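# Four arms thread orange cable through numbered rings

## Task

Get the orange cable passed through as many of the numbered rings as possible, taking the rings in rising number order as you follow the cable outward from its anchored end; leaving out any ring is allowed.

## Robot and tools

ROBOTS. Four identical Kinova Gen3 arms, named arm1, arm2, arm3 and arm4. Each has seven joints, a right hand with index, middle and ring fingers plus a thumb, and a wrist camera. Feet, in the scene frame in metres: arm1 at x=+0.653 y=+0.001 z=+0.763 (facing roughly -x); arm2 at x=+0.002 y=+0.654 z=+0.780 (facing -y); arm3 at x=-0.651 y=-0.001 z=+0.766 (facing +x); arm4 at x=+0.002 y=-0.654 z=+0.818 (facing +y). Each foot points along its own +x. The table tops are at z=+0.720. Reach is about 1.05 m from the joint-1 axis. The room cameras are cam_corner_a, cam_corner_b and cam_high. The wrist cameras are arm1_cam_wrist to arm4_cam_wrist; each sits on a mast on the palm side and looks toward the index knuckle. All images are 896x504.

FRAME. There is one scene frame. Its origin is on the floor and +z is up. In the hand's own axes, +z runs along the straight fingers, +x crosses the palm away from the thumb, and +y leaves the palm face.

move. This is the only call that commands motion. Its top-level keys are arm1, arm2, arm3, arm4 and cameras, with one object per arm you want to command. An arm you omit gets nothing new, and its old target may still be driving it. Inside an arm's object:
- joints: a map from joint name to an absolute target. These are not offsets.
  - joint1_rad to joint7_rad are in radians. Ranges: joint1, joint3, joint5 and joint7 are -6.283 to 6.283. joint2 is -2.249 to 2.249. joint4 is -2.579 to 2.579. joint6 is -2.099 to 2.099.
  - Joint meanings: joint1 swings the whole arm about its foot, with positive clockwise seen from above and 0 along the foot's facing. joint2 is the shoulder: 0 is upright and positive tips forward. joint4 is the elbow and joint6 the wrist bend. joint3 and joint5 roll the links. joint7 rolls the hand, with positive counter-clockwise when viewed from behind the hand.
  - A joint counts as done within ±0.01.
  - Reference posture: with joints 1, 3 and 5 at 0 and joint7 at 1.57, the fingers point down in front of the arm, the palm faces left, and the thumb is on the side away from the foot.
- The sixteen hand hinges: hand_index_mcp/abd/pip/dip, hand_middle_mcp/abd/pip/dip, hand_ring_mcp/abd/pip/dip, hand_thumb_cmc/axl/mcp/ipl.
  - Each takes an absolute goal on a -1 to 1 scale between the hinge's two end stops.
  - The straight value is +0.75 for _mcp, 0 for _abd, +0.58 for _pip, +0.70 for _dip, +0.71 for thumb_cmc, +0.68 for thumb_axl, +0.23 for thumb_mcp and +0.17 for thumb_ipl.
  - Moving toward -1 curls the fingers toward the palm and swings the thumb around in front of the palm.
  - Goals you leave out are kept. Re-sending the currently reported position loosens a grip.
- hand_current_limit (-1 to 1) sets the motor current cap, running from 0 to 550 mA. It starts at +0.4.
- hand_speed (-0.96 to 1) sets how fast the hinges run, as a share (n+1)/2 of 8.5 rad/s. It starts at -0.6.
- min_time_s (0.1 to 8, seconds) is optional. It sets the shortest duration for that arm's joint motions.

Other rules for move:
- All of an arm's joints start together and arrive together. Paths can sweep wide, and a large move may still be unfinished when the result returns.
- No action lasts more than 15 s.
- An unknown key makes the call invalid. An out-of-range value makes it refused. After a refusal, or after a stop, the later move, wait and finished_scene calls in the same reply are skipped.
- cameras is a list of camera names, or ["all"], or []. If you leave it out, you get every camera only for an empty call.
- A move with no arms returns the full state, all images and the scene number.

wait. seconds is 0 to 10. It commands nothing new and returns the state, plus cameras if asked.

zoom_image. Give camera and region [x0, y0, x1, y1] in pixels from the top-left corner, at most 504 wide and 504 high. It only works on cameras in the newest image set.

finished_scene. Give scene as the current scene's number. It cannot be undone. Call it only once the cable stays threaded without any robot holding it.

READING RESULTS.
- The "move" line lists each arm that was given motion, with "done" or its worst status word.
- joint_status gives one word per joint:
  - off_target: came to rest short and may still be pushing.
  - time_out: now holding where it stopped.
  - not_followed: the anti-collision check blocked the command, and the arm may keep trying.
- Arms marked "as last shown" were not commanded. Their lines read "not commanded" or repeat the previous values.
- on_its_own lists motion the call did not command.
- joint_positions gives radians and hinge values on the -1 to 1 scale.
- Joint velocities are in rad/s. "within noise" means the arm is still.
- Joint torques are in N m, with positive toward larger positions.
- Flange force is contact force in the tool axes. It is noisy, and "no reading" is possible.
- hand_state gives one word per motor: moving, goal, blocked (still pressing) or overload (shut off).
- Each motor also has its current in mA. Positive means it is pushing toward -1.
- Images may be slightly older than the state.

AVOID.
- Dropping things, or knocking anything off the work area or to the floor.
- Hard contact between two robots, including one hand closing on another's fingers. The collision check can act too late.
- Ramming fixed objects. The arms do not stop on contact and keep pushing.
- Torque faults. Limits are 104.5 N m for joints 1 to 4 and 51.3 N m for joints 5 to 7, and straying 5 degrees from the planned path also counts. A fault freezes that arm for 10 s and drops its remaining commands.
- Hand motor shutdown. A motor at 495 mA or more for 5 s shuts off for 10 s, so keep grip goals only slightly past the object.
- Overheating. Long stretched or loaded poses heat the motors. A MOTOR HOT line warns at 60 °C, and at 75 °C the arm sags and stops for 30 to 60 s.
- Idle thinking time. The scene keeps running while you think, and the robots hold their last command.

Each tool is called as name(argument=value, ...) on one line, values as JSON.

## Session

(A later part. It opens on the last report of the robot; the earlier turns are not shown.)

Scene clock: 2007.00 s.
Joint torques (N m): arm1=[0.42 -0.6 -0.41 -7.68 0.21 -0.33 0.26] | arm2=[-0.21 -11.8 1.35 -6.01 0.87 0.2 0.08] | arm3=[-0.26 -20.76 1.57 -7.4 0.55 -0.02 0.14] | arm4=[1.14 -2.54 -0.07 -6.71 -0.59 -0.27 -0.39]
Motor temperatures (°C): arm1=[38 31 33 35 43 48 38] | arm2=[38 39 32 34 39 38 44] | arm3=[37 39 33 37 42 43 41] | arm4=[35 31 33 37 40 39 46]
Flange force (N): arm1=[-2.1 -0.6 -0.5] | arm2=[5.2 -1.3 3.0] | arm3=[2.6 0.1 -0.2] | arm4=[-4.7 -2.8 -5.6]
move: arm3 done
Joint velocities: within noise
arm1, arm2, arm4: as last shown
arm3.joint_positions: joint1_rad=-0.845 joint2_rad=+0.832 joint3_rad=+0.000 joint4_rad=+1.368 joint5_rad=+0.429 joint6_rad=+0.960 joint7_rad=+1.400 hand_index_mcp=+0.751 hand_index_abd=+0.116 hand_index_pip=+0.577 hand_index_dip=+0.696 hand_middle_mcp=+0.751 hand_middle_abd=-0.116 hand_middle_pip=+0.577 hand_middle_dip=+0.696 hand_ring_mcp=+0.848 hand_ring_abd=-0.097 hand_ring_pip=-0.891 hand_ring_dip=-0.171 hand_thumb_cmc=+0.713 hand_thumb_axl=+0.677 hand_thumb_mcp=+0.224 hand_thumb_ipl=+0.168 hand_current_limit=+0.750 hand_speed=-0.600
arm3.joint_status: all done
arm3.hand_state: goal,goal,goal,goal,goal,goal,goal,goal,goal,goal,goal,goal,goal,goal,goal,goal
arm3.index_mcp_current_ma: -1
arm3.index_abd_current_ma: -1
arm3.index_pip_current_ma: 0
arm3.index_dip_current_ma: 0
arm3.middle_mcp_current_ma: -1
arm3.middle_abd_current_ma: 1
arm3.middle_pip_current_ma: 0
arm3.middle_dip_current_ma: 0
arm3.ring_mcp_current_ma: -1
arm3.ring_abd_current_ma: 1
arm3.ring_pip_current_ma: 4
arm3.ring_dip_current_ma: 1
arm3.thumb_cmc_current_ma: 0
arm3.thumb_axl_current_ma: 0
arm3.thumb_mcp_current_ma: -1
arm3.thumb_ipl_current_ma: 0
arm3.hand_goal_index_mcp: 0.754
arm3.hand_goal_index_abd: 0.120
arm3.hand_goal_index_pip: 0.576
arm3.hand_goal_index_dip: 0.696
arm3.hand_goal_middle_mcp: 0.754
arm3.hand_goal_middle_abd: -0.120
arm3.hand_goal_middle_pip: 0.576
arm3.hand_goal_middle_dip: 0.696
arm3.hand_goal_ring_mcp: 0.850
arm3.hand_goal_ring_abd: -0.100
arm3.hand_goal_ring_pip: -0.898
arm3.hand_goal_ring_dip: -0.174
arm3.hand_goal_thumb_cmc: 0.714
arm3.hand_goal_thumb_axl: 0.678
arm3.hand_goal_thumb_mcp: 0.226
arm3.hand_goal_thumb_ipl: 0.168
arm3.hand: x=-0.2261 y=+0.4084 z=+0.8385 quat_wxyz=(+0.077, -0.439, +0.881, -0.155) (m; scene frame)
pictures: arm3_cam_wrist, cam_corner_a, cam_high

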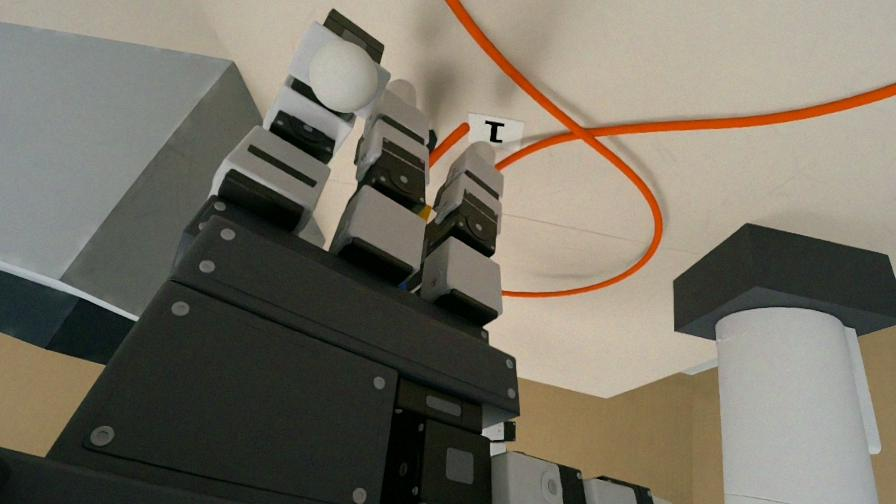

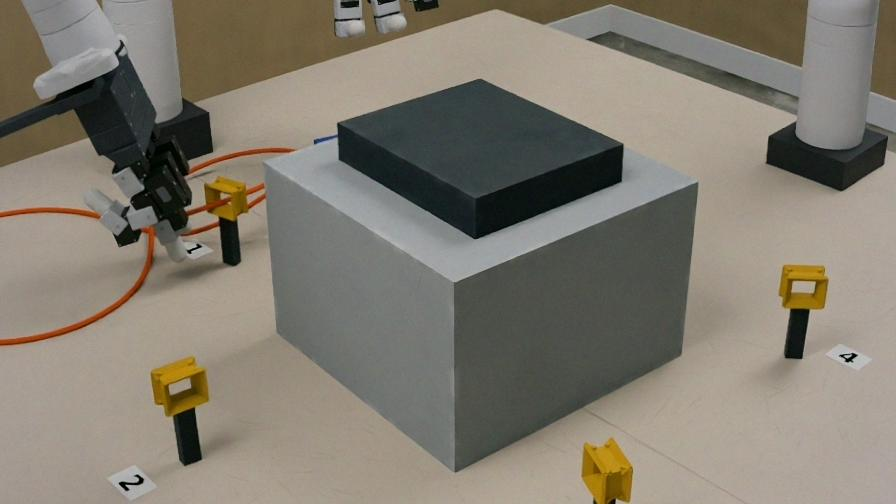

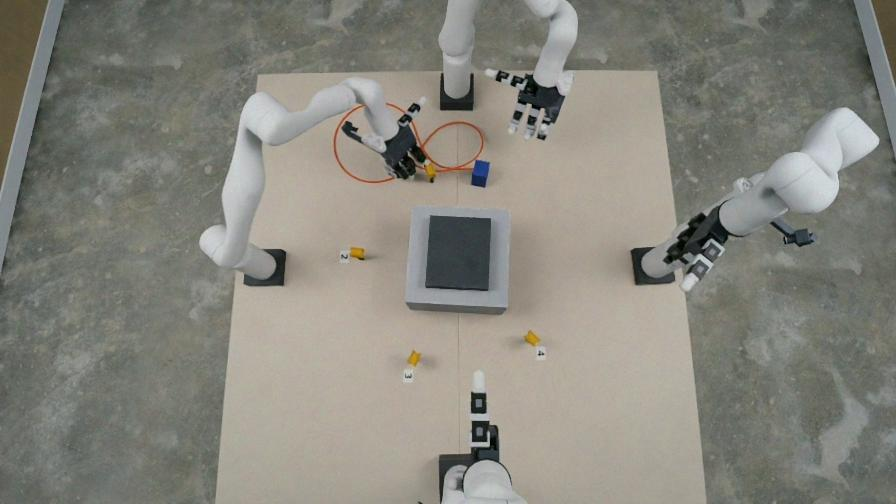

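move(arm3={"joints": {"hand_index_abd": -0.25, "hand_middle_abd": 0.25}}, cameras=["cam_corner_a", "arm3_cam_wrist"])

zoom_image(camera="arm3_cam_wrist", region=[300, 0, 600, 250])

Scene clock: 2011.20 s.
Joint torques (N m): arm1=[0.37 -0.58 -0.4 -7.7 0.17 -0.32 0.27] | arm2=[-0.24 -11.83 1.35 -5.99 0.84 0.25 0.04] | arm3=[-0.37 -20.76 1.64 -7.3 0.64 0 0.04] | arm4=[1.1 -2.51 -0.09 -6.7 -0.6 -0.24 -0.4]
Motor temperatures (°C): arm1=[38 31 33 35 43 48 38] | arm2=[38 39 32 34 39 38 44] | arm3=[37 39 33 37 42 43 41] | arm4=[35 31 33 37 40 39 46]
Flange force (N): arm1=[-2.0 -0.6 -0.4] | arm2=[5.3 -1.1 3.3] | arm3=[2.1 -0.3 -0.2] | arm4=[-4.7 -2.9 -5.6]
move: arm3 off_target
Joint velocities: within noise
arm1, arm2, arm4: as last shown
arm3.joint_positions: joint1_rad=-0.845 joint2_rad=+0.832 joint3_rad=+0.000 joint4_rad=+1.368 joint5_rad=+0.429 joint6_rad=+0.960 joint7_rad=+1.400 hand_index_mcp=+0.751 hand_index_abd=-0.071 hand_index_pip=+0.577 hand_index_dip=+0.696 hand_middle_mcp=+0.750 hand_middle_abd=+0.068 hand_middle_pip=+0.577 hand_middle_dip=+0.696 hand_ring_mcp=+0.848 hand_ring_abd=-0.097 hand_ring_pip=-0.891 hand_ring_dip=-0.171 hand_thumb_cmc=+0.713 hand_thumb_axl=+0.677 hand_thumb_mcp=+0.224 hand_thumb_ipl=+0.168 hand_current_limit=+0.750 hand_speed=-0.600
arm3.joint_status: hand_index_abd off_target (ended at -0.071, target -0.250); hand_middle_abd off_target (ended at +0.068, target +0.250)
arm3.hand_state: goal,blocked,goal,goal,goal,blocked,goal,goal,goal,goal,goal,goal,goal,goal,goal,goal
arm3.index_mcp_current_ma: -1
arm3.index_abd_current_ma: 481
arm3.index_pip_current_ma: 0
arm3.index_dip_current_ma: 0
arm3.middle_mcp_current_ma: -2
arm3.middle_abd_current_ma: -481
arm3.middle_pip_current_ma: 0
arm3.middle_dip_current_ma: 0
arm3.ring_mcp_current_ma: -1
arm3.ring_abd_current_ma: 1
arm3.ring_pip_current_ma: 4
arm3.ring_dip_current_ma: 1
arm3.thumb_cmc_current_ma: 0
arm3.thumb_axl_current_ma: 0
arm3.thumb_mcp_current_ma: -1
arm3.thumb_ipl_current_ma: 0
arm3.hand_goal_index_mcp: 0.754
arm3.hand_goal_index_abd: -0.250
arm3.hand_goal_index_pip: 0.576
arm3.hand_goal_index_dip: 0.696
arm3.hand_goal_middle_mcp: 0.754
arm3.hand_goal_middle_abd: 0.250
arm3.hand_goal_middle_pip: 0.576
arm3.hand_goal_middle_dip: 0.696
arm3.hand_goal_ring_mcp: 0.850
arm3.hand_goal_ring_abd: -0.100
arm3.hand_goal_ring_pip: -0.898
arm3.hand_goal_ring_dip: -0.174
arm3.hand_goal_thumb_cmc: 0.714
arm3.hand_goal_thumb_axl: 0.678
arm3.hand_goal_thumb_mcp: 0.226
arm3.hand_goal_thumb_ipl: 0.168
arm3.hand: x=-0.2261 y=+0.4084 z=+0.8385 quat_wxyz=(+0.077, -0.439, +0.881, -0.155) (m; scene frame)
pictures: arm3_cam_wrist, cam_corner_a

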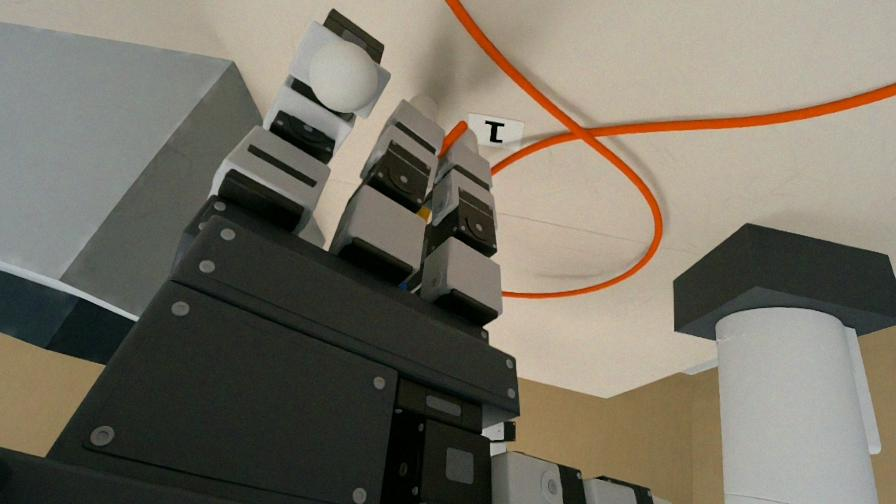

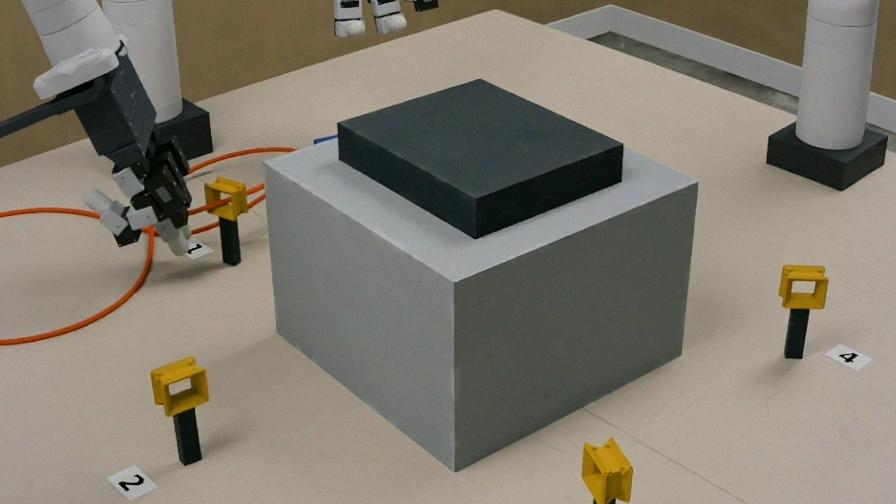

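Scaled by 1.680 from the camera's 896x504 image, which has a finer 1280x720 frame.

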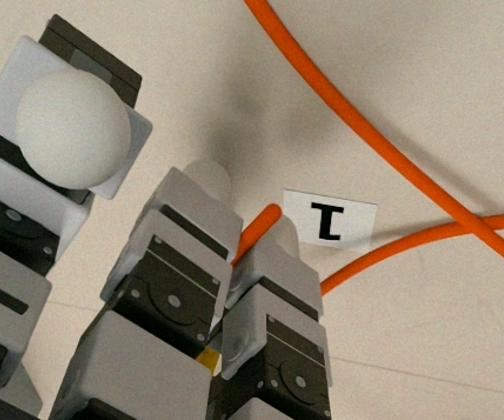

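move(arm3={"joints": {"joint1_rad": -0.5795, "joint2_rad": 0.5722, "joint4_rad": 1.7774, "joint5_rad": 0.0314, "joint6_rad": 0.71, "joint7_rad": 2.8881}, "min_time_s": 2.2}, cameras=["cam_corner_a", "cam_high", "arm3_cam_wrist"])

zoom_image(camera="cam_corner_a", region=[60, 80, 280, 280])

zoom_image(camera="cam_high", region=[340, 100, 500, 220])

Scene clock: 2042.77 s.
Joint torques (N m): arm1=[0.39 -0.56 -0.39 -7.73 0.21 -0.33 0.28] | arm2=[-0.26 -11.8 1.35 -5.97 0.81 0.21 0.08] | arm3=[-0.41 -16.15 0.76 -6.63 -0.22 -0.35 0.12] | arm4=[1.13 -2.55 -0.08 -6.74 -0.58 -0.24 -0.4]
Motor temperatures (°C): arm1=[38 31 33 35 43 48 38] | arm2=[38 39 32 34 39 38 44] | arm3=[37 40 33 36 42 43 41] | arm4=[35 31 33 37 40 39 46]
Flange force (N): arm1=[-2.0 -0.4 -0.3] | arm2=[5.3 -1.2 3.1] | arm3=[1.1 1.9 -0.5] | arm4=[-4.7 -2.8 -5.4]
move: arm3 done
Joint velocities: within noise
arm1, arm2, arm4: as last shown
arm3.joint_positions: joint1_rad=-0.579 joint2_rad=+0.572 joint3_rad=+0.000 joint4_rad=+1.777 joint5_rad=+0.031 joint6_rad=+0.710 joint7_rad=+2.888 hand_index_mcp=+0.752 hand_index_abd=-0.071 hand_index_pip=+0.577 hand_index_dip=+0.696 hand_middle_mcp=+0.750 hand_middle_abd=+0.068 hand_middle_pip=+0.577 hand_middle_dip=+0.696 hand_ring_mcp=+0.848 hand_ring_abd=-0.097 hand_ring_pip=-0.891 hand_ring_dip=-0.171 hand_thumb_cmc=+0.713 hand_thumb_axl=+0.677 hand_thumb_mcp=+0.224 hand_thumb_ipl=+0.168 hand_current_limit=+0.750 hand_speed=-0.600
arm3.joint_status: all done
arm3.hand_state: goal,blocked,goal,goal,goal,blocked,goal,goal,goal,goal,goal,goal,goal,goal,goal,goal
arm3.index_mcp_current_ma: -1
arm3.index_abd_current_ma: 481
arm3.index_pip_current_ma: 0
arm3.index_dip_current_ma: 0
arm3.middle_mcp_current_ma: -2
arm3.middle_abd_current_ma: -481
arm3.middle_pip_current_ma: 0
arm3.middle_dip_current_ma: 0
arm3.ring_mcp_current_ma: -1
arm3.ring_abd_current_ma: 1
arm3.ring_pip_current_ma: 4
arm3.ring_dip_current_ma: 1
arm3.thumb_cmc_current_ma: 0
arm3.thumb_axl_current_ma: 0
arm3.thumb_mcp_current_ma: -1
arm3.thumb_ipl_current_ma: 0
arm3.hand_goal_index_mcp: 0.754
arm3.hand_goal_index_abd: -0.250
arm3.hand_goal_index_pip: 0.576
arm3.hand_goal_index_dip: 0.696
arm3.hand_goal_middle_mcp: 0.754
arm3.hand_goal_middle_abd: 0.250
arm3.hand_goal_middle_pip: 0.576
arm3.hand_goal_middle_dip: 0.696
arm3.hand_goal_ring_mcp: 0.850
arm3.hand_goal_ring_abd: -0.100
arm3.hand_goal_ring_pip: -0.898
arm3.hand_goal_ring_dip: -0.174
arm3.hand_goal_thumb_cmc: 0.714
arm3.hand_goal_thumb_axl: 0.678
arm3.hand_goal_thumb_mcp: 0.226
arm3.hand_goal_thumb_ipl: 0.168
arm3.hand: x=-0.3234 y=+0.2258 z=+0.8773 quat_wxyz=(+0.036, -0.818, +0.573, -0.025) (m; scene frame)
pictures: arm3_cam_wrist, cam_corner_a, cam_high

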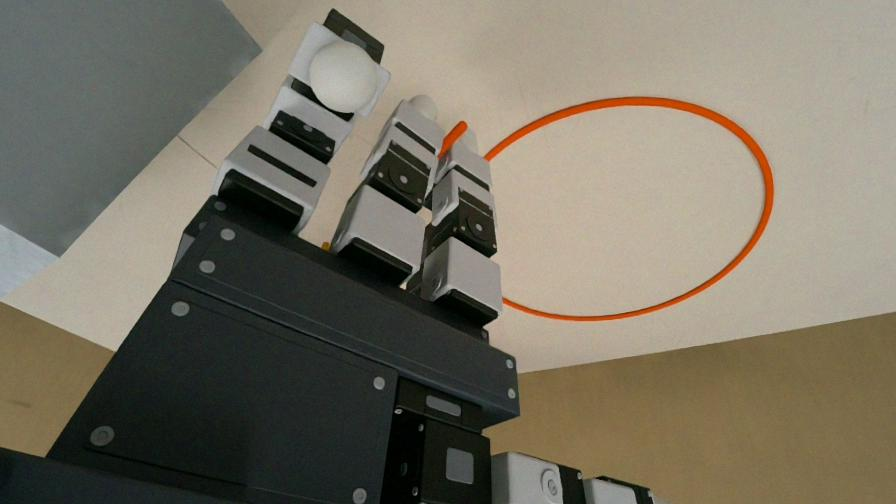

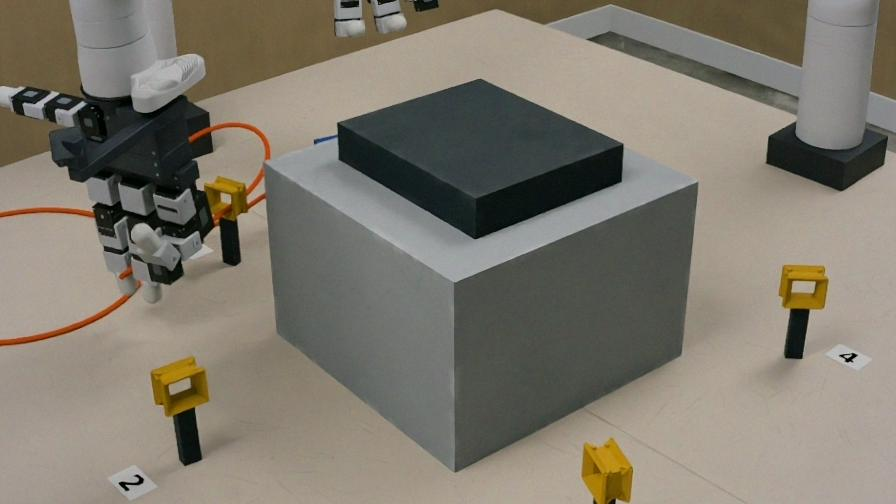

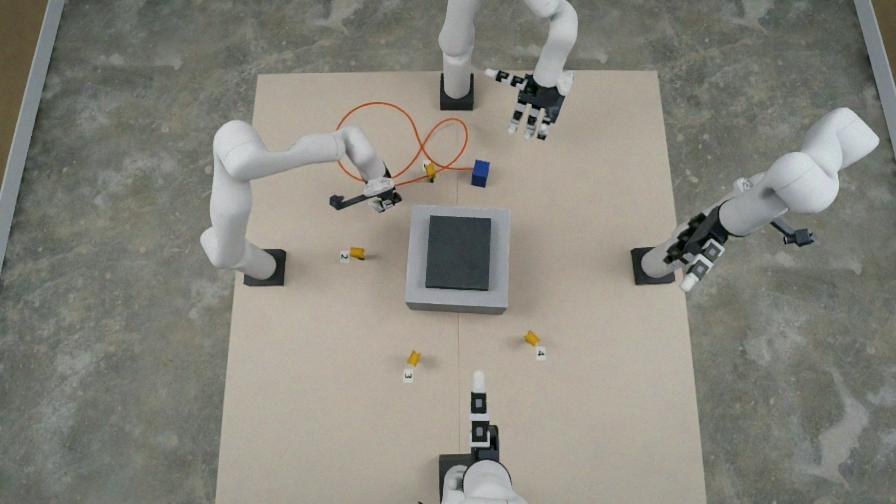

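Scaled by 2.291 from the camera's 896x504 image, which has a finer 1280x720 frame.

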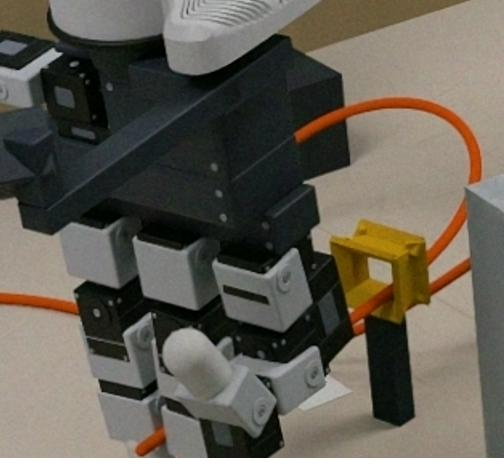

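Scaled by 3.150 from the camera's 896x504 image, which has a finer 1280x720 frame.

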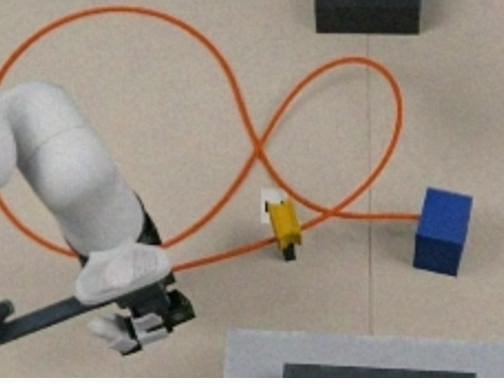

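move(arm3={"joints": {"hand_index_abd": 0.05, "hand_middle_abd": -0.05}}, cameras=["cam_corner_a", "arm3_cam_wrist"])

move(arm3={"joints": {"joint1_rad": -0.5407, "joint2_rad": 0.746, "joint4_rad": 1.4393, "joint5_rad": 0.0226, "joint6_rad": 0.8734, "joint7_rad": 2.9362}, "min_time_s": 1.5}, cameras=["cam_corner_a", "cam_high", "arm3_cam_wrist", "cam_corner_b"])

zoom_image(camera="cam_corner_a", region=[60, 80, 280, 280])

zoom_image(camera="arm3_cam_wrist", region=[300, 0, 600, 250])

zoom_image(camera="cam_high", region=[340, 100, 500, 220])

Scene clock: 2070.43 s.
Joint torques (N m): arm1=[0.43 -0.57 -0.4 -7.73 0.17 -0.32 0.26] | arm2=[-0.27 -11.84 1.41 -6.02 0.85 0.19 0.04] | arm3=[-0.3 -16.22 0.88 -6.61 -0.13 -0.46 0.1] | arm4=[1.1 -2.52 -0.05 -6.73 -0.61 -0.24 -0.39]
Motor temperatures (°C): arm1=[38 31 33 35 43 48 38] | arm2=[38 39 32 34 39 38 44] | arm3=[37 41 33 36 42 43 41] | arm4=[35 31 33 37 40 39 46]
Flange force (N): arm1=[-1.9 -0.6 -0.3] | arm2=[5.3 -1.2 3.1] | arm3=[0.8 1.5 -0.7] | arm4=[-4.7 -2.7 -5.5]
move: arm3 done
Joint velocities: within noise
arm1.joint_positions: joint1_rad=-0.550 joint2_rad=-0.436 joint3_rad=-0.047 joint4_rad=+1.499 joint5_rad=+0.004 joint6_rad=+1.995 joint7_rad=+1.775 hand_index_mcp=+0.753 hand_index_abd=+0.000 hand_index_pip=+0.577 hand_index_dip=+0.696 hand_middle_mcp=+0.753 hand_middle_abd=+0.000 hand_middle_pip=+0.577 hand_middle_dip=+0.696 hand_ring_mcp=+0.753 hand_ring_abd=+0.000 hand_ring_pip=+0.577 hand_ring_dip=+0.696 hand_thumb_cmc=+0.714 hand_thumb_axl=+0.677 hand_thumb_mcp=+0.224 hand_thumb_ipl=+0.168 hand_current_limit=+0.400 hand_speed=-0.600
arm1.joint_status: not commanded
arm1.hand_state: goal,goal,goal,goal,goal,goal,goal,goal,goal,goal,overload,goal,goal,goal,goal,goal
arm1.index_mcp_current_ma: 0
arm1.index_abd_current_ma: 0
arm1.index_pip_current_ma: 0
arm1.index_dip_current_ma: 0
arm1.middle_mcp_current_ma: 0
arm1.middle_abd_current_ma: 0
arm1.middle_pip_current_ma: 0
arm1.middle_dip_current_ma: 0
arm1.ring_mcp_current_ma: 0
arm1.ring_abd_current_ma: 0
arm1.ring_pip_current_ma: 0
arm1.ring_dip_current_ma: 0
arm1.thumb_cmc_current_ma: 0
arm1.thumb_axl_current_ma: 0
arm1.thumb_mcp_current_ma: -2
arm1.thumb_ipl_current_ma: 0
arm1.hand_goal_index_mcp: 0.754
arm1.hand_goal_index_abd: 0.000
arm1.hand_goal_index_pip: 0.576
arm1.hand_goal_index_dip: 0.696
arm1.hand_goal_middle_mcp: 0.754
arm1.hand_goal_middle_abd: 0.000
arm1.hand_goal_middle_pip: 0.576
arm1.hand_goal_middle_dip: 0.696
arm1.hand_goal_ring_mcp: 0.754
arm1.hand_goal_ring_abd: 0.000
arm1.hand_goal_ring_pip: 0.576
arm1.hand_goal_ring_dip: 0.696
arm1.hand_goal_thumb_cmc: 0.714
arm1.hand_goal_thumb_axl: 0.678
arm1.hand_goal_thumb_mcp: 0.226
arm1.hand_goal_thumb_ipl: 0.168
arm1.hand: x=+0.5862 y=-0.1235 z=+1.2802 quat_wxyz=(+0.004, +0.911, +0.409, -0.040) (m; scene frame)
arm2, arm4: as last shown
arm3.joint_positions: joint1_rad=-0.579 joint2_rad=+0.572 joint3_rad=+0.000 joint4_rad=+1.777 joint5_rad=+0.031 joint6_rad=+0.710 joint7_rad=+2.888 hand_index_mcp=+0.752 hand_index_abd=+0.047 hand_index_pip=+0.577 hand_index_dip=+0.696 hand_middle_mcp=+0.750 hand_middle_abd=-0.047 hand_middle_pip=+0.577 hand_middle_dip=+0.696 hand_ring_mcp=+0.848 hand_ring_abd=-0.097 hand_ring_pip=-0.891 hand_ring_dip=-0.171 hand_thumb_cmc=+0.713 hand_thumb_axl=+0.677 hand_thumb_mcp=+0.224 hand_thumb_ipl=+0.168 hand_current_limit=+0.750 hand_speed=-0.600
arm3.joint_status: all done
arm3.hand_state: goal,goal,goal,goal,goal,goal,goal,goal,goal,goal,goal,goal,goal,goal,goal,goal
arm3.index_mcp_current_ma: -1
arm3.index_abd_current_ma: -1
arm3.index_pip_current_ma: 0
arm3.index_dip_current_ma: 0
arm3.middle_mcp_current_ma: -2
arm3.middle_abd_current_ma: 1
arm3.middle_pip_current_ma: 0
arm3.middle_dip_current_ma: 0
arm3.ring_mcp_current_ma: -1
arm3.ring_abd_current_ma: 1
arm3.ring_pip_current_ma: 4
arm3.ring_dip_current_ma: 1
arm3.thumb_cmc_current_ma: 0
arm3.thumb_axl_current_ma: 0
arm3.thumb_mcp_current_ma: -1
arm3.thumb_ipl_current_ma: 0
arm3.hand_goal_index_mcp: 0.754
arm3.hand_goal_index_abd: 0.050
arm3.hand_goal_index_pip: 0.576
arm3.hand_goal_index_dip: 0.696
arm3.hand_goal_middle_mcp: 0.754
arm3.hand_goal_middle_abd: -0.050
arm3.hand_goal_middle_pip: 0.576
arm3.hand_goal_middle_dip: 0.696
arm3.hand_goal_ring_mcp: 0.850
arm3.hand_goal_ring_abd: -0.100
arm3.hand_goal_ring_pip: -0.898
arm3.hand_goal_ring_dip: -0.174
arm3.hand_goal_thumb_cmc: 0.714
arm3.hand_goal_thumb_axl: 0.678
arm3.hand_goal_thumb_mcp: 0.226
arm3.hand_goal_thumb_ipl: 0.168
arm3.hand: x=-0.3234 y=+0.2258 z=+0.8773 quat_wxyz=(+0.036, -0.818, +0.573, -0.025) (m; scene frame)
pictures: arm3_cam_wrist, cam_corner_a

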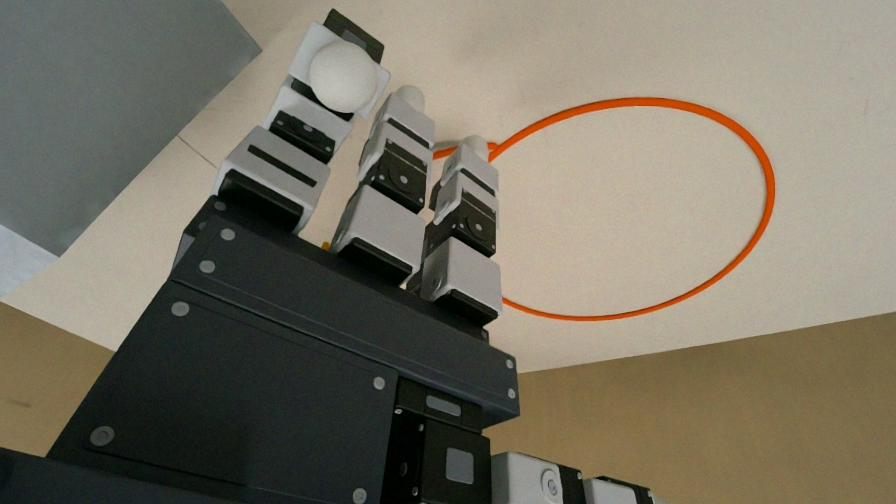

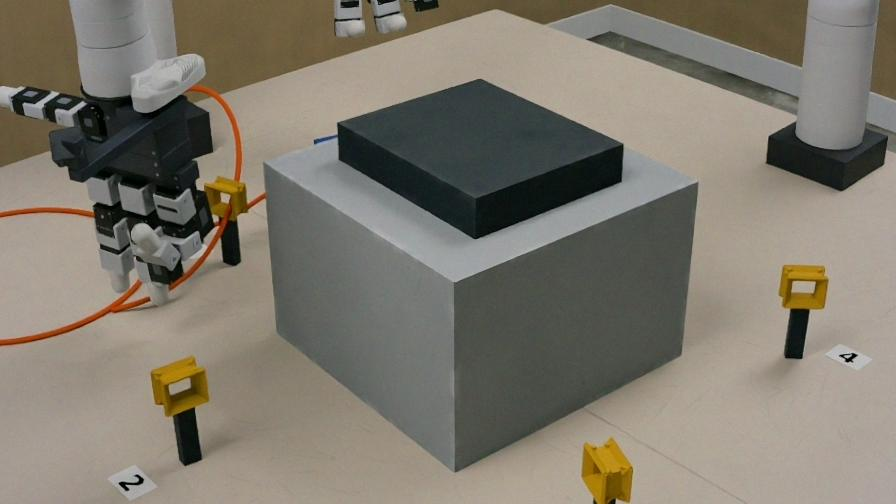

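Scene clock: 2072.27 s.
Joint torques (N m): arm1=[0.4 -0.53 -0.4 -7.71 0.18 -0.33 0.25] | arm2=[-0.25 -11.85 1.29 -6.01 0.87 0.24 0.06] | arm3=[-0.32 -19.82 0.98 -7.51 -0.19 -0.42 0.07] | arm4=[1.13 -2.51 -0.13 -6.69 -0.57 -0.26 -0.41]
Motor temperatures (°C): arm1=[38 31 33 35 43 48 38] | arm2=[38 39 32 34 39 38 44] | arm3=[37 41 33 36 42 43 41] | arm4=[35 31 33 37 40 39 46]
Flange force (N): arm1=[-1.9 -0.6 -0.3] | arm2=[5.3 -1.2 3.3] | arm3=[0.8 1.9 -0.4] | arm4=[-4.7 -3.0 -5.6]
move: arm3 done
Joint velocities: within noise
arm1, arm2: as last shown
arm3.joint_positions: joint1_rad=-0.541 joint2_rad=+0.746 joint3_rad=+0.000 joint4_rad=+1.439 joint5_rad=+0.023 joint6_rad=+0.873 joint7_rad=+2.936 hand_index_mcp=+0.752 hand_index_abd=+0.047 hand_index_pip=+0.577 hand_index_dip=+0.696 hand_middle_mcp=+0.750 hand_middle_abd=-0.047 hand_middle_pip=+0.577 hand_middle_dip=+0.696 hand_ring_mcp=+0.848 hand_ring_abd=-0.097 hand_ring_pip=-0.891 hand_ring_dip=-0.171 hand_thumb_cmc=+0.713 hand_thumb_axl=+0.677 hand_thumb_mcp=+0.224 hand_thumb_ipl=+0.168 hand_current_limit=+0.750 hand_speed=-0.600
arm3.joint_status: all done
arm3.hand_state: goal,goal,goal,goal,goal,goal,goal,goal,goal,goal,goal,goal,goal,goal,goal,goal
arm3.index_mcp_current_ma: -1
arm3.index_abd_current_ma: -1
arm3.index_pip_current_ma: 0
arm3.index_dip_current_ma: 0
arm3.middle_mcp_current_ma: -2
arm3.middle_abd_current_ma: 1
arm3.middle_pip_current_ma: 0
arm3.middle_dip_current_ma: 0
arm3.ring_mcp_current_ma: -1
arm3.ring_abd_current_ma: 1
arm3.ring_pip_current_ma: 4
arm3.ring_dip_current_ma: 1
arm3.thumb_cmc_current_ma: 0
arm3.thumb_axl_current_ma: 0
arm3.thumb_mcp_current_ma: -1
arm3.thumb_ipl_current_ma: 0
arm3.hand_goal_index_mcp: 0.754
arm3.hand_goal_index_abd: 0.050
arm3.hand_goal_index_pip: 0.576
arm3.hand_goal_index_dip: 0.696
arm3.hand_goal_middle_mcp: 0.754
arm3.hand_goal_middle_abd: -0.050
arm3.hand_goal_middle_pip: 0.576
arm3.hand_goal_middle_dip: 0.696
arm3.hand_goal_ring_mcp: 0.850
arm3.hand_goal_ring_abd: -0.100
arm3.hand_goal_ring_pip: -0.898
arm3.hand_goal_ring_dip: -0.174
arm3.hand_goal_thumb_cmc: 0.714
arm3.hand_goal_thumb_axl: 0.678
arm3.hand_goal_thumb_mcp: 0.226
arm3.hand_goal_thumb_ipl: 0.168
arm3.hand: x=-0.2369 y=+0.2572 z=+0.8724 quat_wxyz=(+0.036, -0.818, +0.573, -0.025) (m; scene frame)
arm4.joint_positions: joint1_rad=+0.181 joint2_rad=-0.351 joint3_rad=-0.031 joint4_rad=+1.429 joint5_rad=-0.012 joint6_rad=+1.974 joint7_rad=+1.684 hand_index_mcp=+0.753 hand_index_abd=+0.115 hand_index_pip=+0.577 hand_index_dip=+0.696 hand_middle_mcp=+0.753 hand_middle_abd=-0.117 hand_middle_pip=+0.577 hand_middle_dip=+0.696 hand_ring_mcp=+0.848 hand_ring_abd=-0.097 hand_ring_pip=-0.891 hand_ring_dip=-0.171 hand_thumb_cmc=+0.714 hand_thumb_axl=+0.677 hand_thumb_mcp=+0.224 hand_thumb_ipl=+0.168 hand_current_limit=+0.750 hand_speed=-0.600
arm4.joint_status: not commanded
arm4.hand_state: goal,goal,goal,goal,goal,goal,goal,goal,goal,goal,goal,goal,goal,goal,goal,goal
arm4.index_mcp_current_ma: 0
arm4.index_abd_current_ma: -2
arm4.index_pip_current_ma: 0
arm4.index_dip_current_ma: 0
arm4.middle_mcp_current_ma: 0
arm4.middle_abd_current_ma: 1
arm4.middle_pip_current_ma: 0
arm4.middle_dip_current_ma: 0
arm4.ring_mcp_current_ma: -1
arm4.ring_abd_current_ma: 1
arm4.ring_pip_current_ma: 5
arm4.ring_dip_current_ma: 1
arm4.thumb_cmc_current_ma: 0
arm4.thumb_axl_current_ma: 0
arm4.thumb_mcp_current_ma: -1
arm4.thumb_ipl_current_ma: 0
arm4.hand_goal_index_mcp: 0.754
arm4.hand_goal_index_abd: 0.120
arm4.hand_goal_index_pip: 0.576
arm4.hand_goal_index_dip: 0.696
arm4.hand_goal_middle_mcp: 0.754
arm4.hand_goal_middle_abd: -0.120
arm4.hand_goal_middle_pip: 0.576
arm4.hand_goal_middle_dip: 0.696
arm4.hand_goal_ring_mcp: 0.850
arm4.hand_goal_ring_abd: -0.100
arm4.hand_goal_ring_pip: -0.898
arm4.hand_goal_ring_dip: -0.174
arm4.hand_goal_thumb_cmc: 0.714
arm4.hand_goal_thumb_axl: 0.678
arm4.hand_goal_thumb_mcp: 0.226
arm4.hand_goal_thumb_ipl: 0.168
arm4.hand: x=-0.0445 y=-0.4776 z=+1.3488 quat_wxyz=(+0.036, -0.706, +0.706, +0.029) (m; scene frame)
pictures: arm3_cam_wrist, cam_corner_a, cam_corner_b, cam_high

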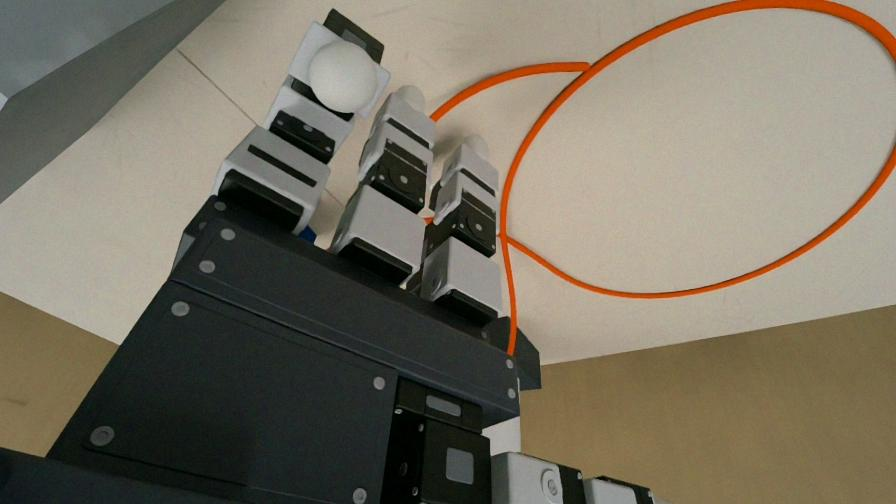

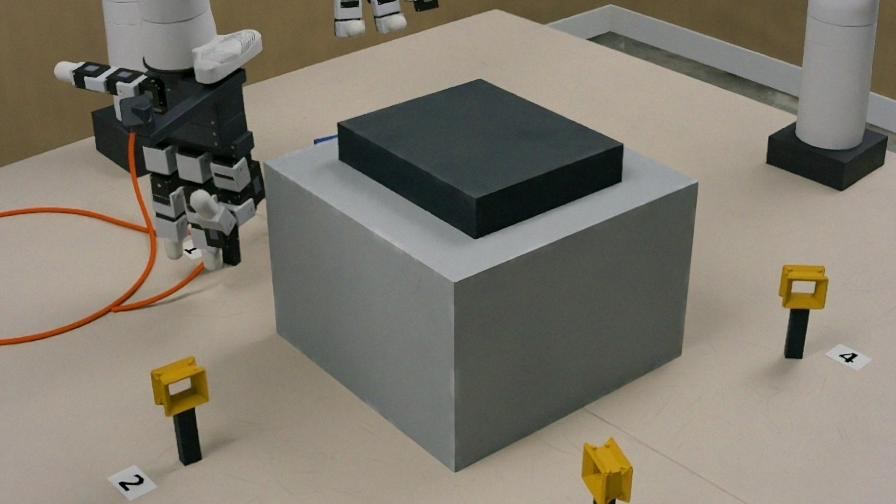

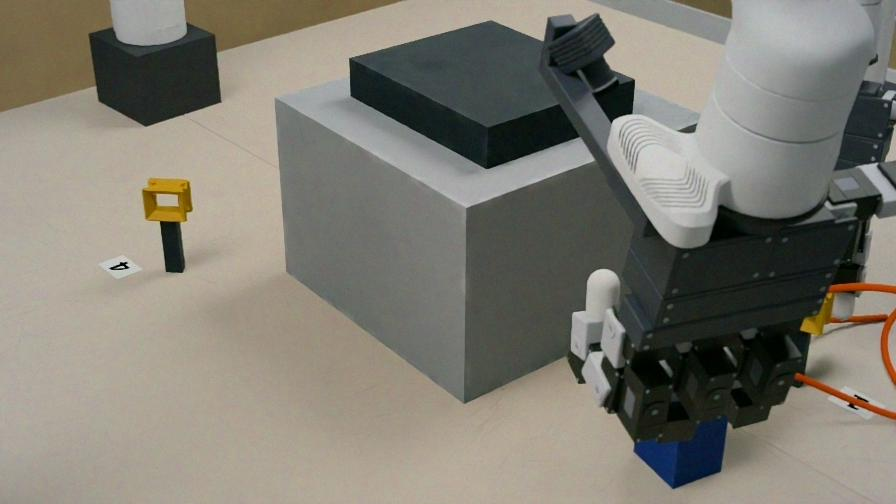

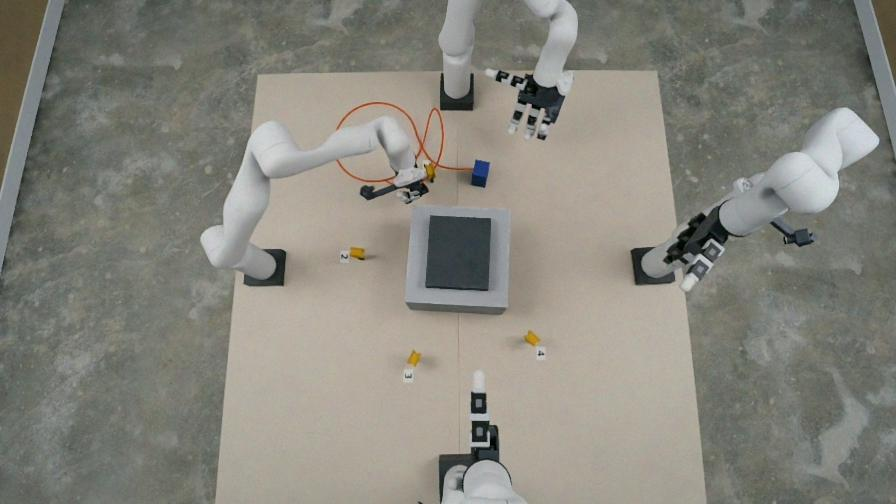

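Scaled by 2.291 from the camera's 896x504 image, which has a finer 1280x720 frame.

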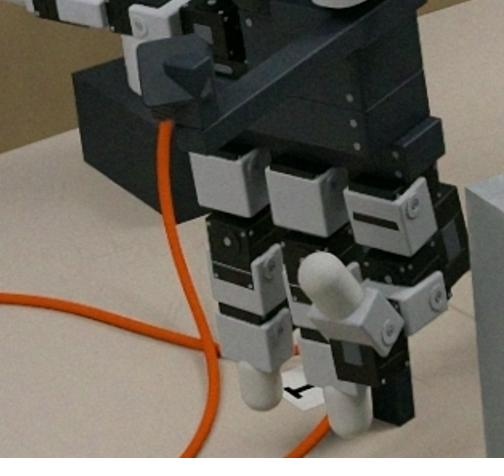

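Scaled by 1.680 from the camera's 896x504 image, which has a finer 1280x720 frame.

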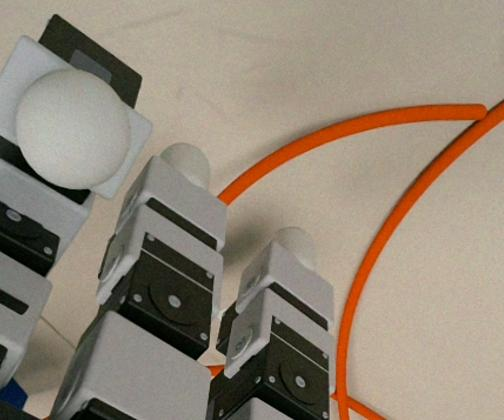

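Scaled by 3.150 from the camera's 896x504 image, which has a finer 1280x720 frame.

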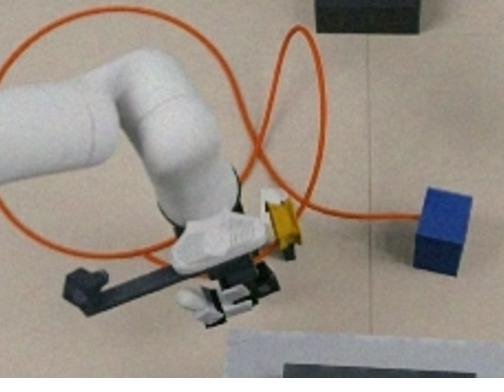

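move(arm3={"joints": {"joint1_rad": -0.544, "joint2_rad": 0.6132, "joint4_rad": 1.3377, "joint5_rad": 0.0196, "joint6_rad": 1.1079, "joint7_rad": 2.9387}, "min_time_s": 1.2}, cameras=["cam_corner_a", "cam_high", "arm3_cam_wrist", "cam_corner_b"])

zoom_image(camera="cam_corner_a", region=[60, 60, 290, 330])

zoom_image(camera="arm3_cam_wrist", region=[300, 0, 600, 250])

zoom_image(camera="cam_high", region=[360, 100, 500, 220])

Scene clock: 2101.67 s.
Joint torques (N m): arm1=[0.39 -0.52 -0.45 -7.74 0.2 -0.34 0.26] | arm2=[-0.26 -11.85 1.35 -5.98 0.82 0.2 0.04] | arm3=[-0.33 -18.61 0.87 -8.51 -0.15 -0.4 0.03] | arm4=[1.1 -2.51 -0.05 -6.7 -0.58 -0.28 -0.39]
Motor temperatures (°C): arm1=[38 31 33 35 43 48 38] | arm2=[38 39 32 34 39 38 44] | arm3=[37 41 33 36 42 43 41] | arm4=[35 31 33 37 40 39 46]
Flange force (N): arm1=[-1.8 -0.7 -0.2] | arm2=[5.4 -1.1 3.1] | arm3=[0.9 2.8 0.1] | arm4=[-4.7 -2.7 -5.7]
move: arm3 done
Joint velocities: within noise
arm1, arm2, arm4: as last shown
arm3.joint_positions: joint1_rad=-0.544 joint2_rad=+0.613 joint3_rad=+0.000 joint4_rad=+1.338 joint5_rad=+0.020 joint6_rad=+1.108 joint7_rad=+2.939 hand_index_mcp=+0.752 hand_index_abd=+0.047 hand_index_pip=+0.577 hand_index_dip=+0.696 hand_middle_mcp=+0.750 hand_middle_abd=-0.047 hand_middle_pip=+0.577 hand_middle_dip=+0.696 hand_ring_mcp=+0.848 hand_ring_abd=-0.097 hand_ring_pip=-0.891 hand_ring_dip=-0.171 hand_thumb_cmc=+0.713 hand_thumb_axl=+0.677 hand_thumb_mcp=+0.224 hand_thumb_ipl=+0.168 hand_current_limit=+0.750 hand_speed=-0.600
arm3.joint_status: all done
arm3.hand_state: goal,goal,goal,goal,goal,goal,goal,goal,goal,goal,goal,goal,goal,goal,goal,goal
arm3.index_mcp_current_ma: -1
arm3.index_abd_current_ma: -1
arm3.index_pip_current_ma: 0
arm3.index_dip_current_ma: 0
arm3.middle_mcp_current_ma: -2
arm3.middle_abd_current_ma: 1
arm3.middle_pip_current_ma: 0
arm3.middle_dip_current_ma: 0
arm3.ring_mcp_current_ma: -1
arm3.ring_abd_current_ma: 1
arm3.ring_pip_current_ma: 4
arm3.ring_dip_current_ma: 1
arm3.thumb_cmc_current_ma: 0
arm3.thumb_axl_current_ma: 0
arm3.thumb_mcp_current_ma: -1
arm3.thumb_ipl_current_ma: 0
arm3.hand_goal_index_mcp: 0.754
arm3.hand_goal_index_abd: 0.050
arm3.hand_goal_index_pip: 0.576
arm3.hand_goal_index_dip: 0.696
arm3.hand_goal_middle_mcp: 0.754
arm3.hand_goal_middle_abd: -0.050
arm3.hand_goal_middle_pip: 0.576
arm3.hand_goal_middle_dip: 0.696
arm3.hand_goal_ring_mcp: 0.850
arm3.hand_goal_ring_abd: -0.100
arm3.hand_goal_ring_pip: -0.898
arm3.hand_goal_ring_dip: -0.174
arm3.hand_goal_thumb_cmc: 0.714
arm3.hand_goal_thumb_axl: 0.678
arm3.hand_goal_thumb_mcp: 0.226
arm3.hand_goal_thumb_ipl: 0.168
arm3.hand: x=-0.2452 y=+0.2541 z=+0.9721 quat_wxyz=(+0.036, -0.818, +0.573, -0.025) (m; scene frame)
pictures: arm3_cam_wrist, cam_corner_a, cam_corner_b, cam_high

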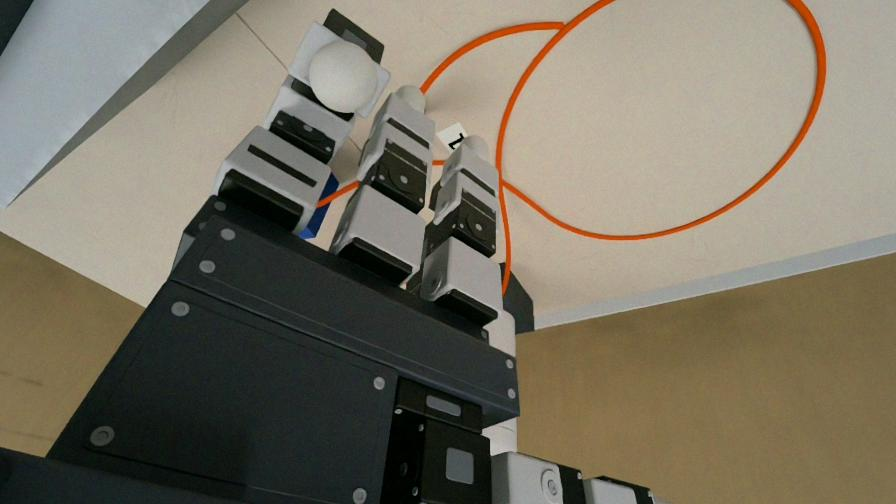

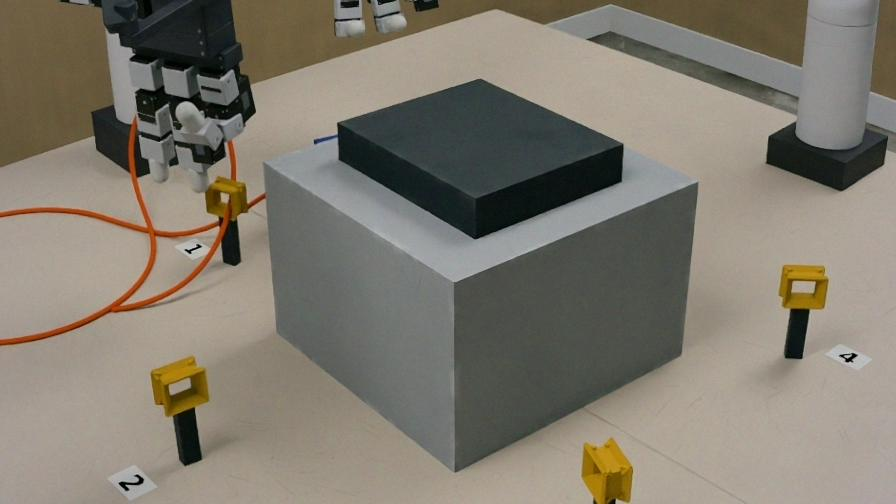

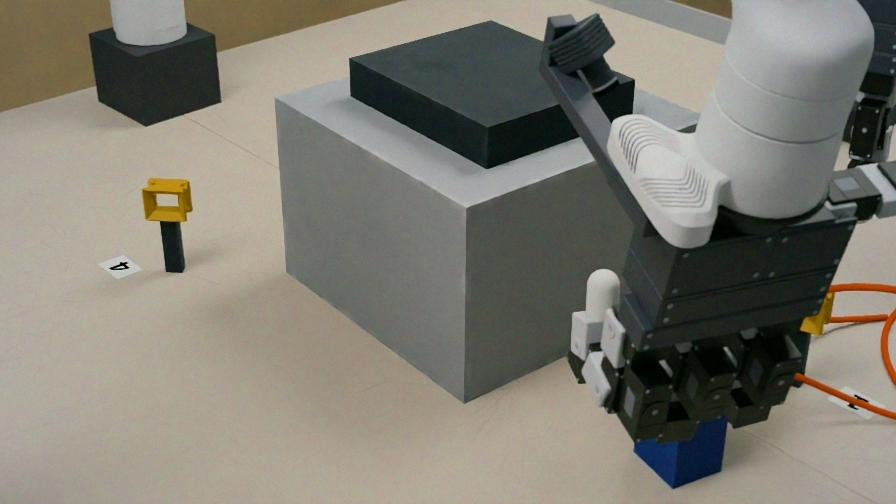

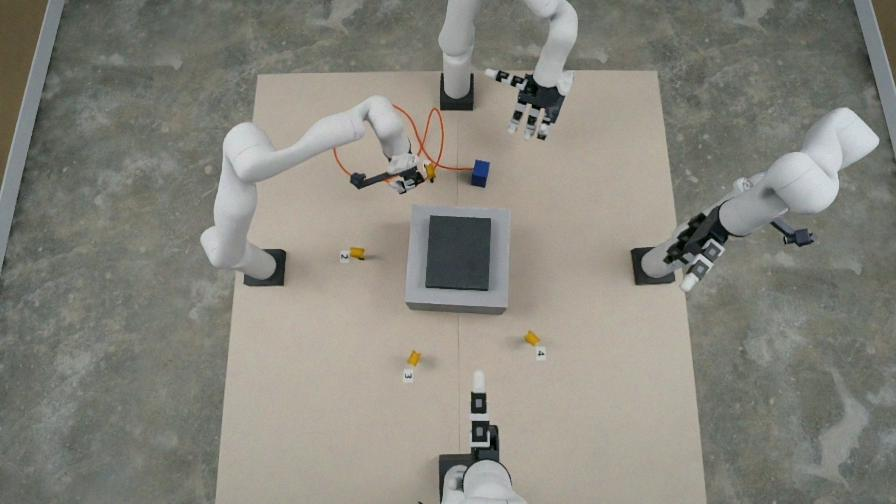

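Scaled by 1.867 from the camera's 896x504 image, which has a finer 1280x720 frame.

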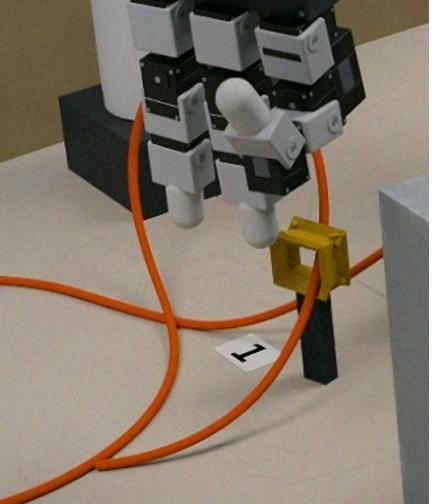

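Scaled by 1.680 from the camera's 896x504 image, which has a finer 1280x720 frame.

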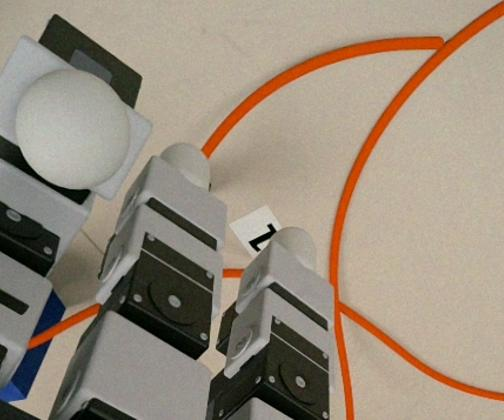

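Scaled by 3.600 from the camera's 896x504 image, which has a finer 1280x720 frame.

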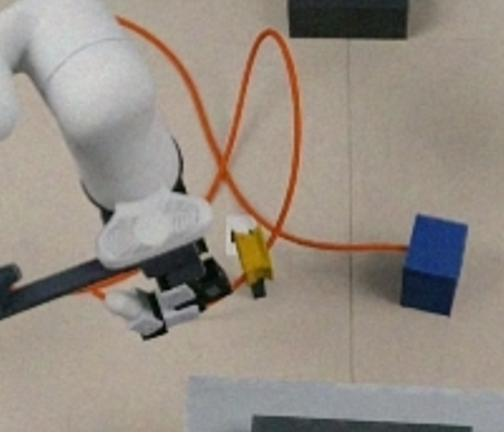

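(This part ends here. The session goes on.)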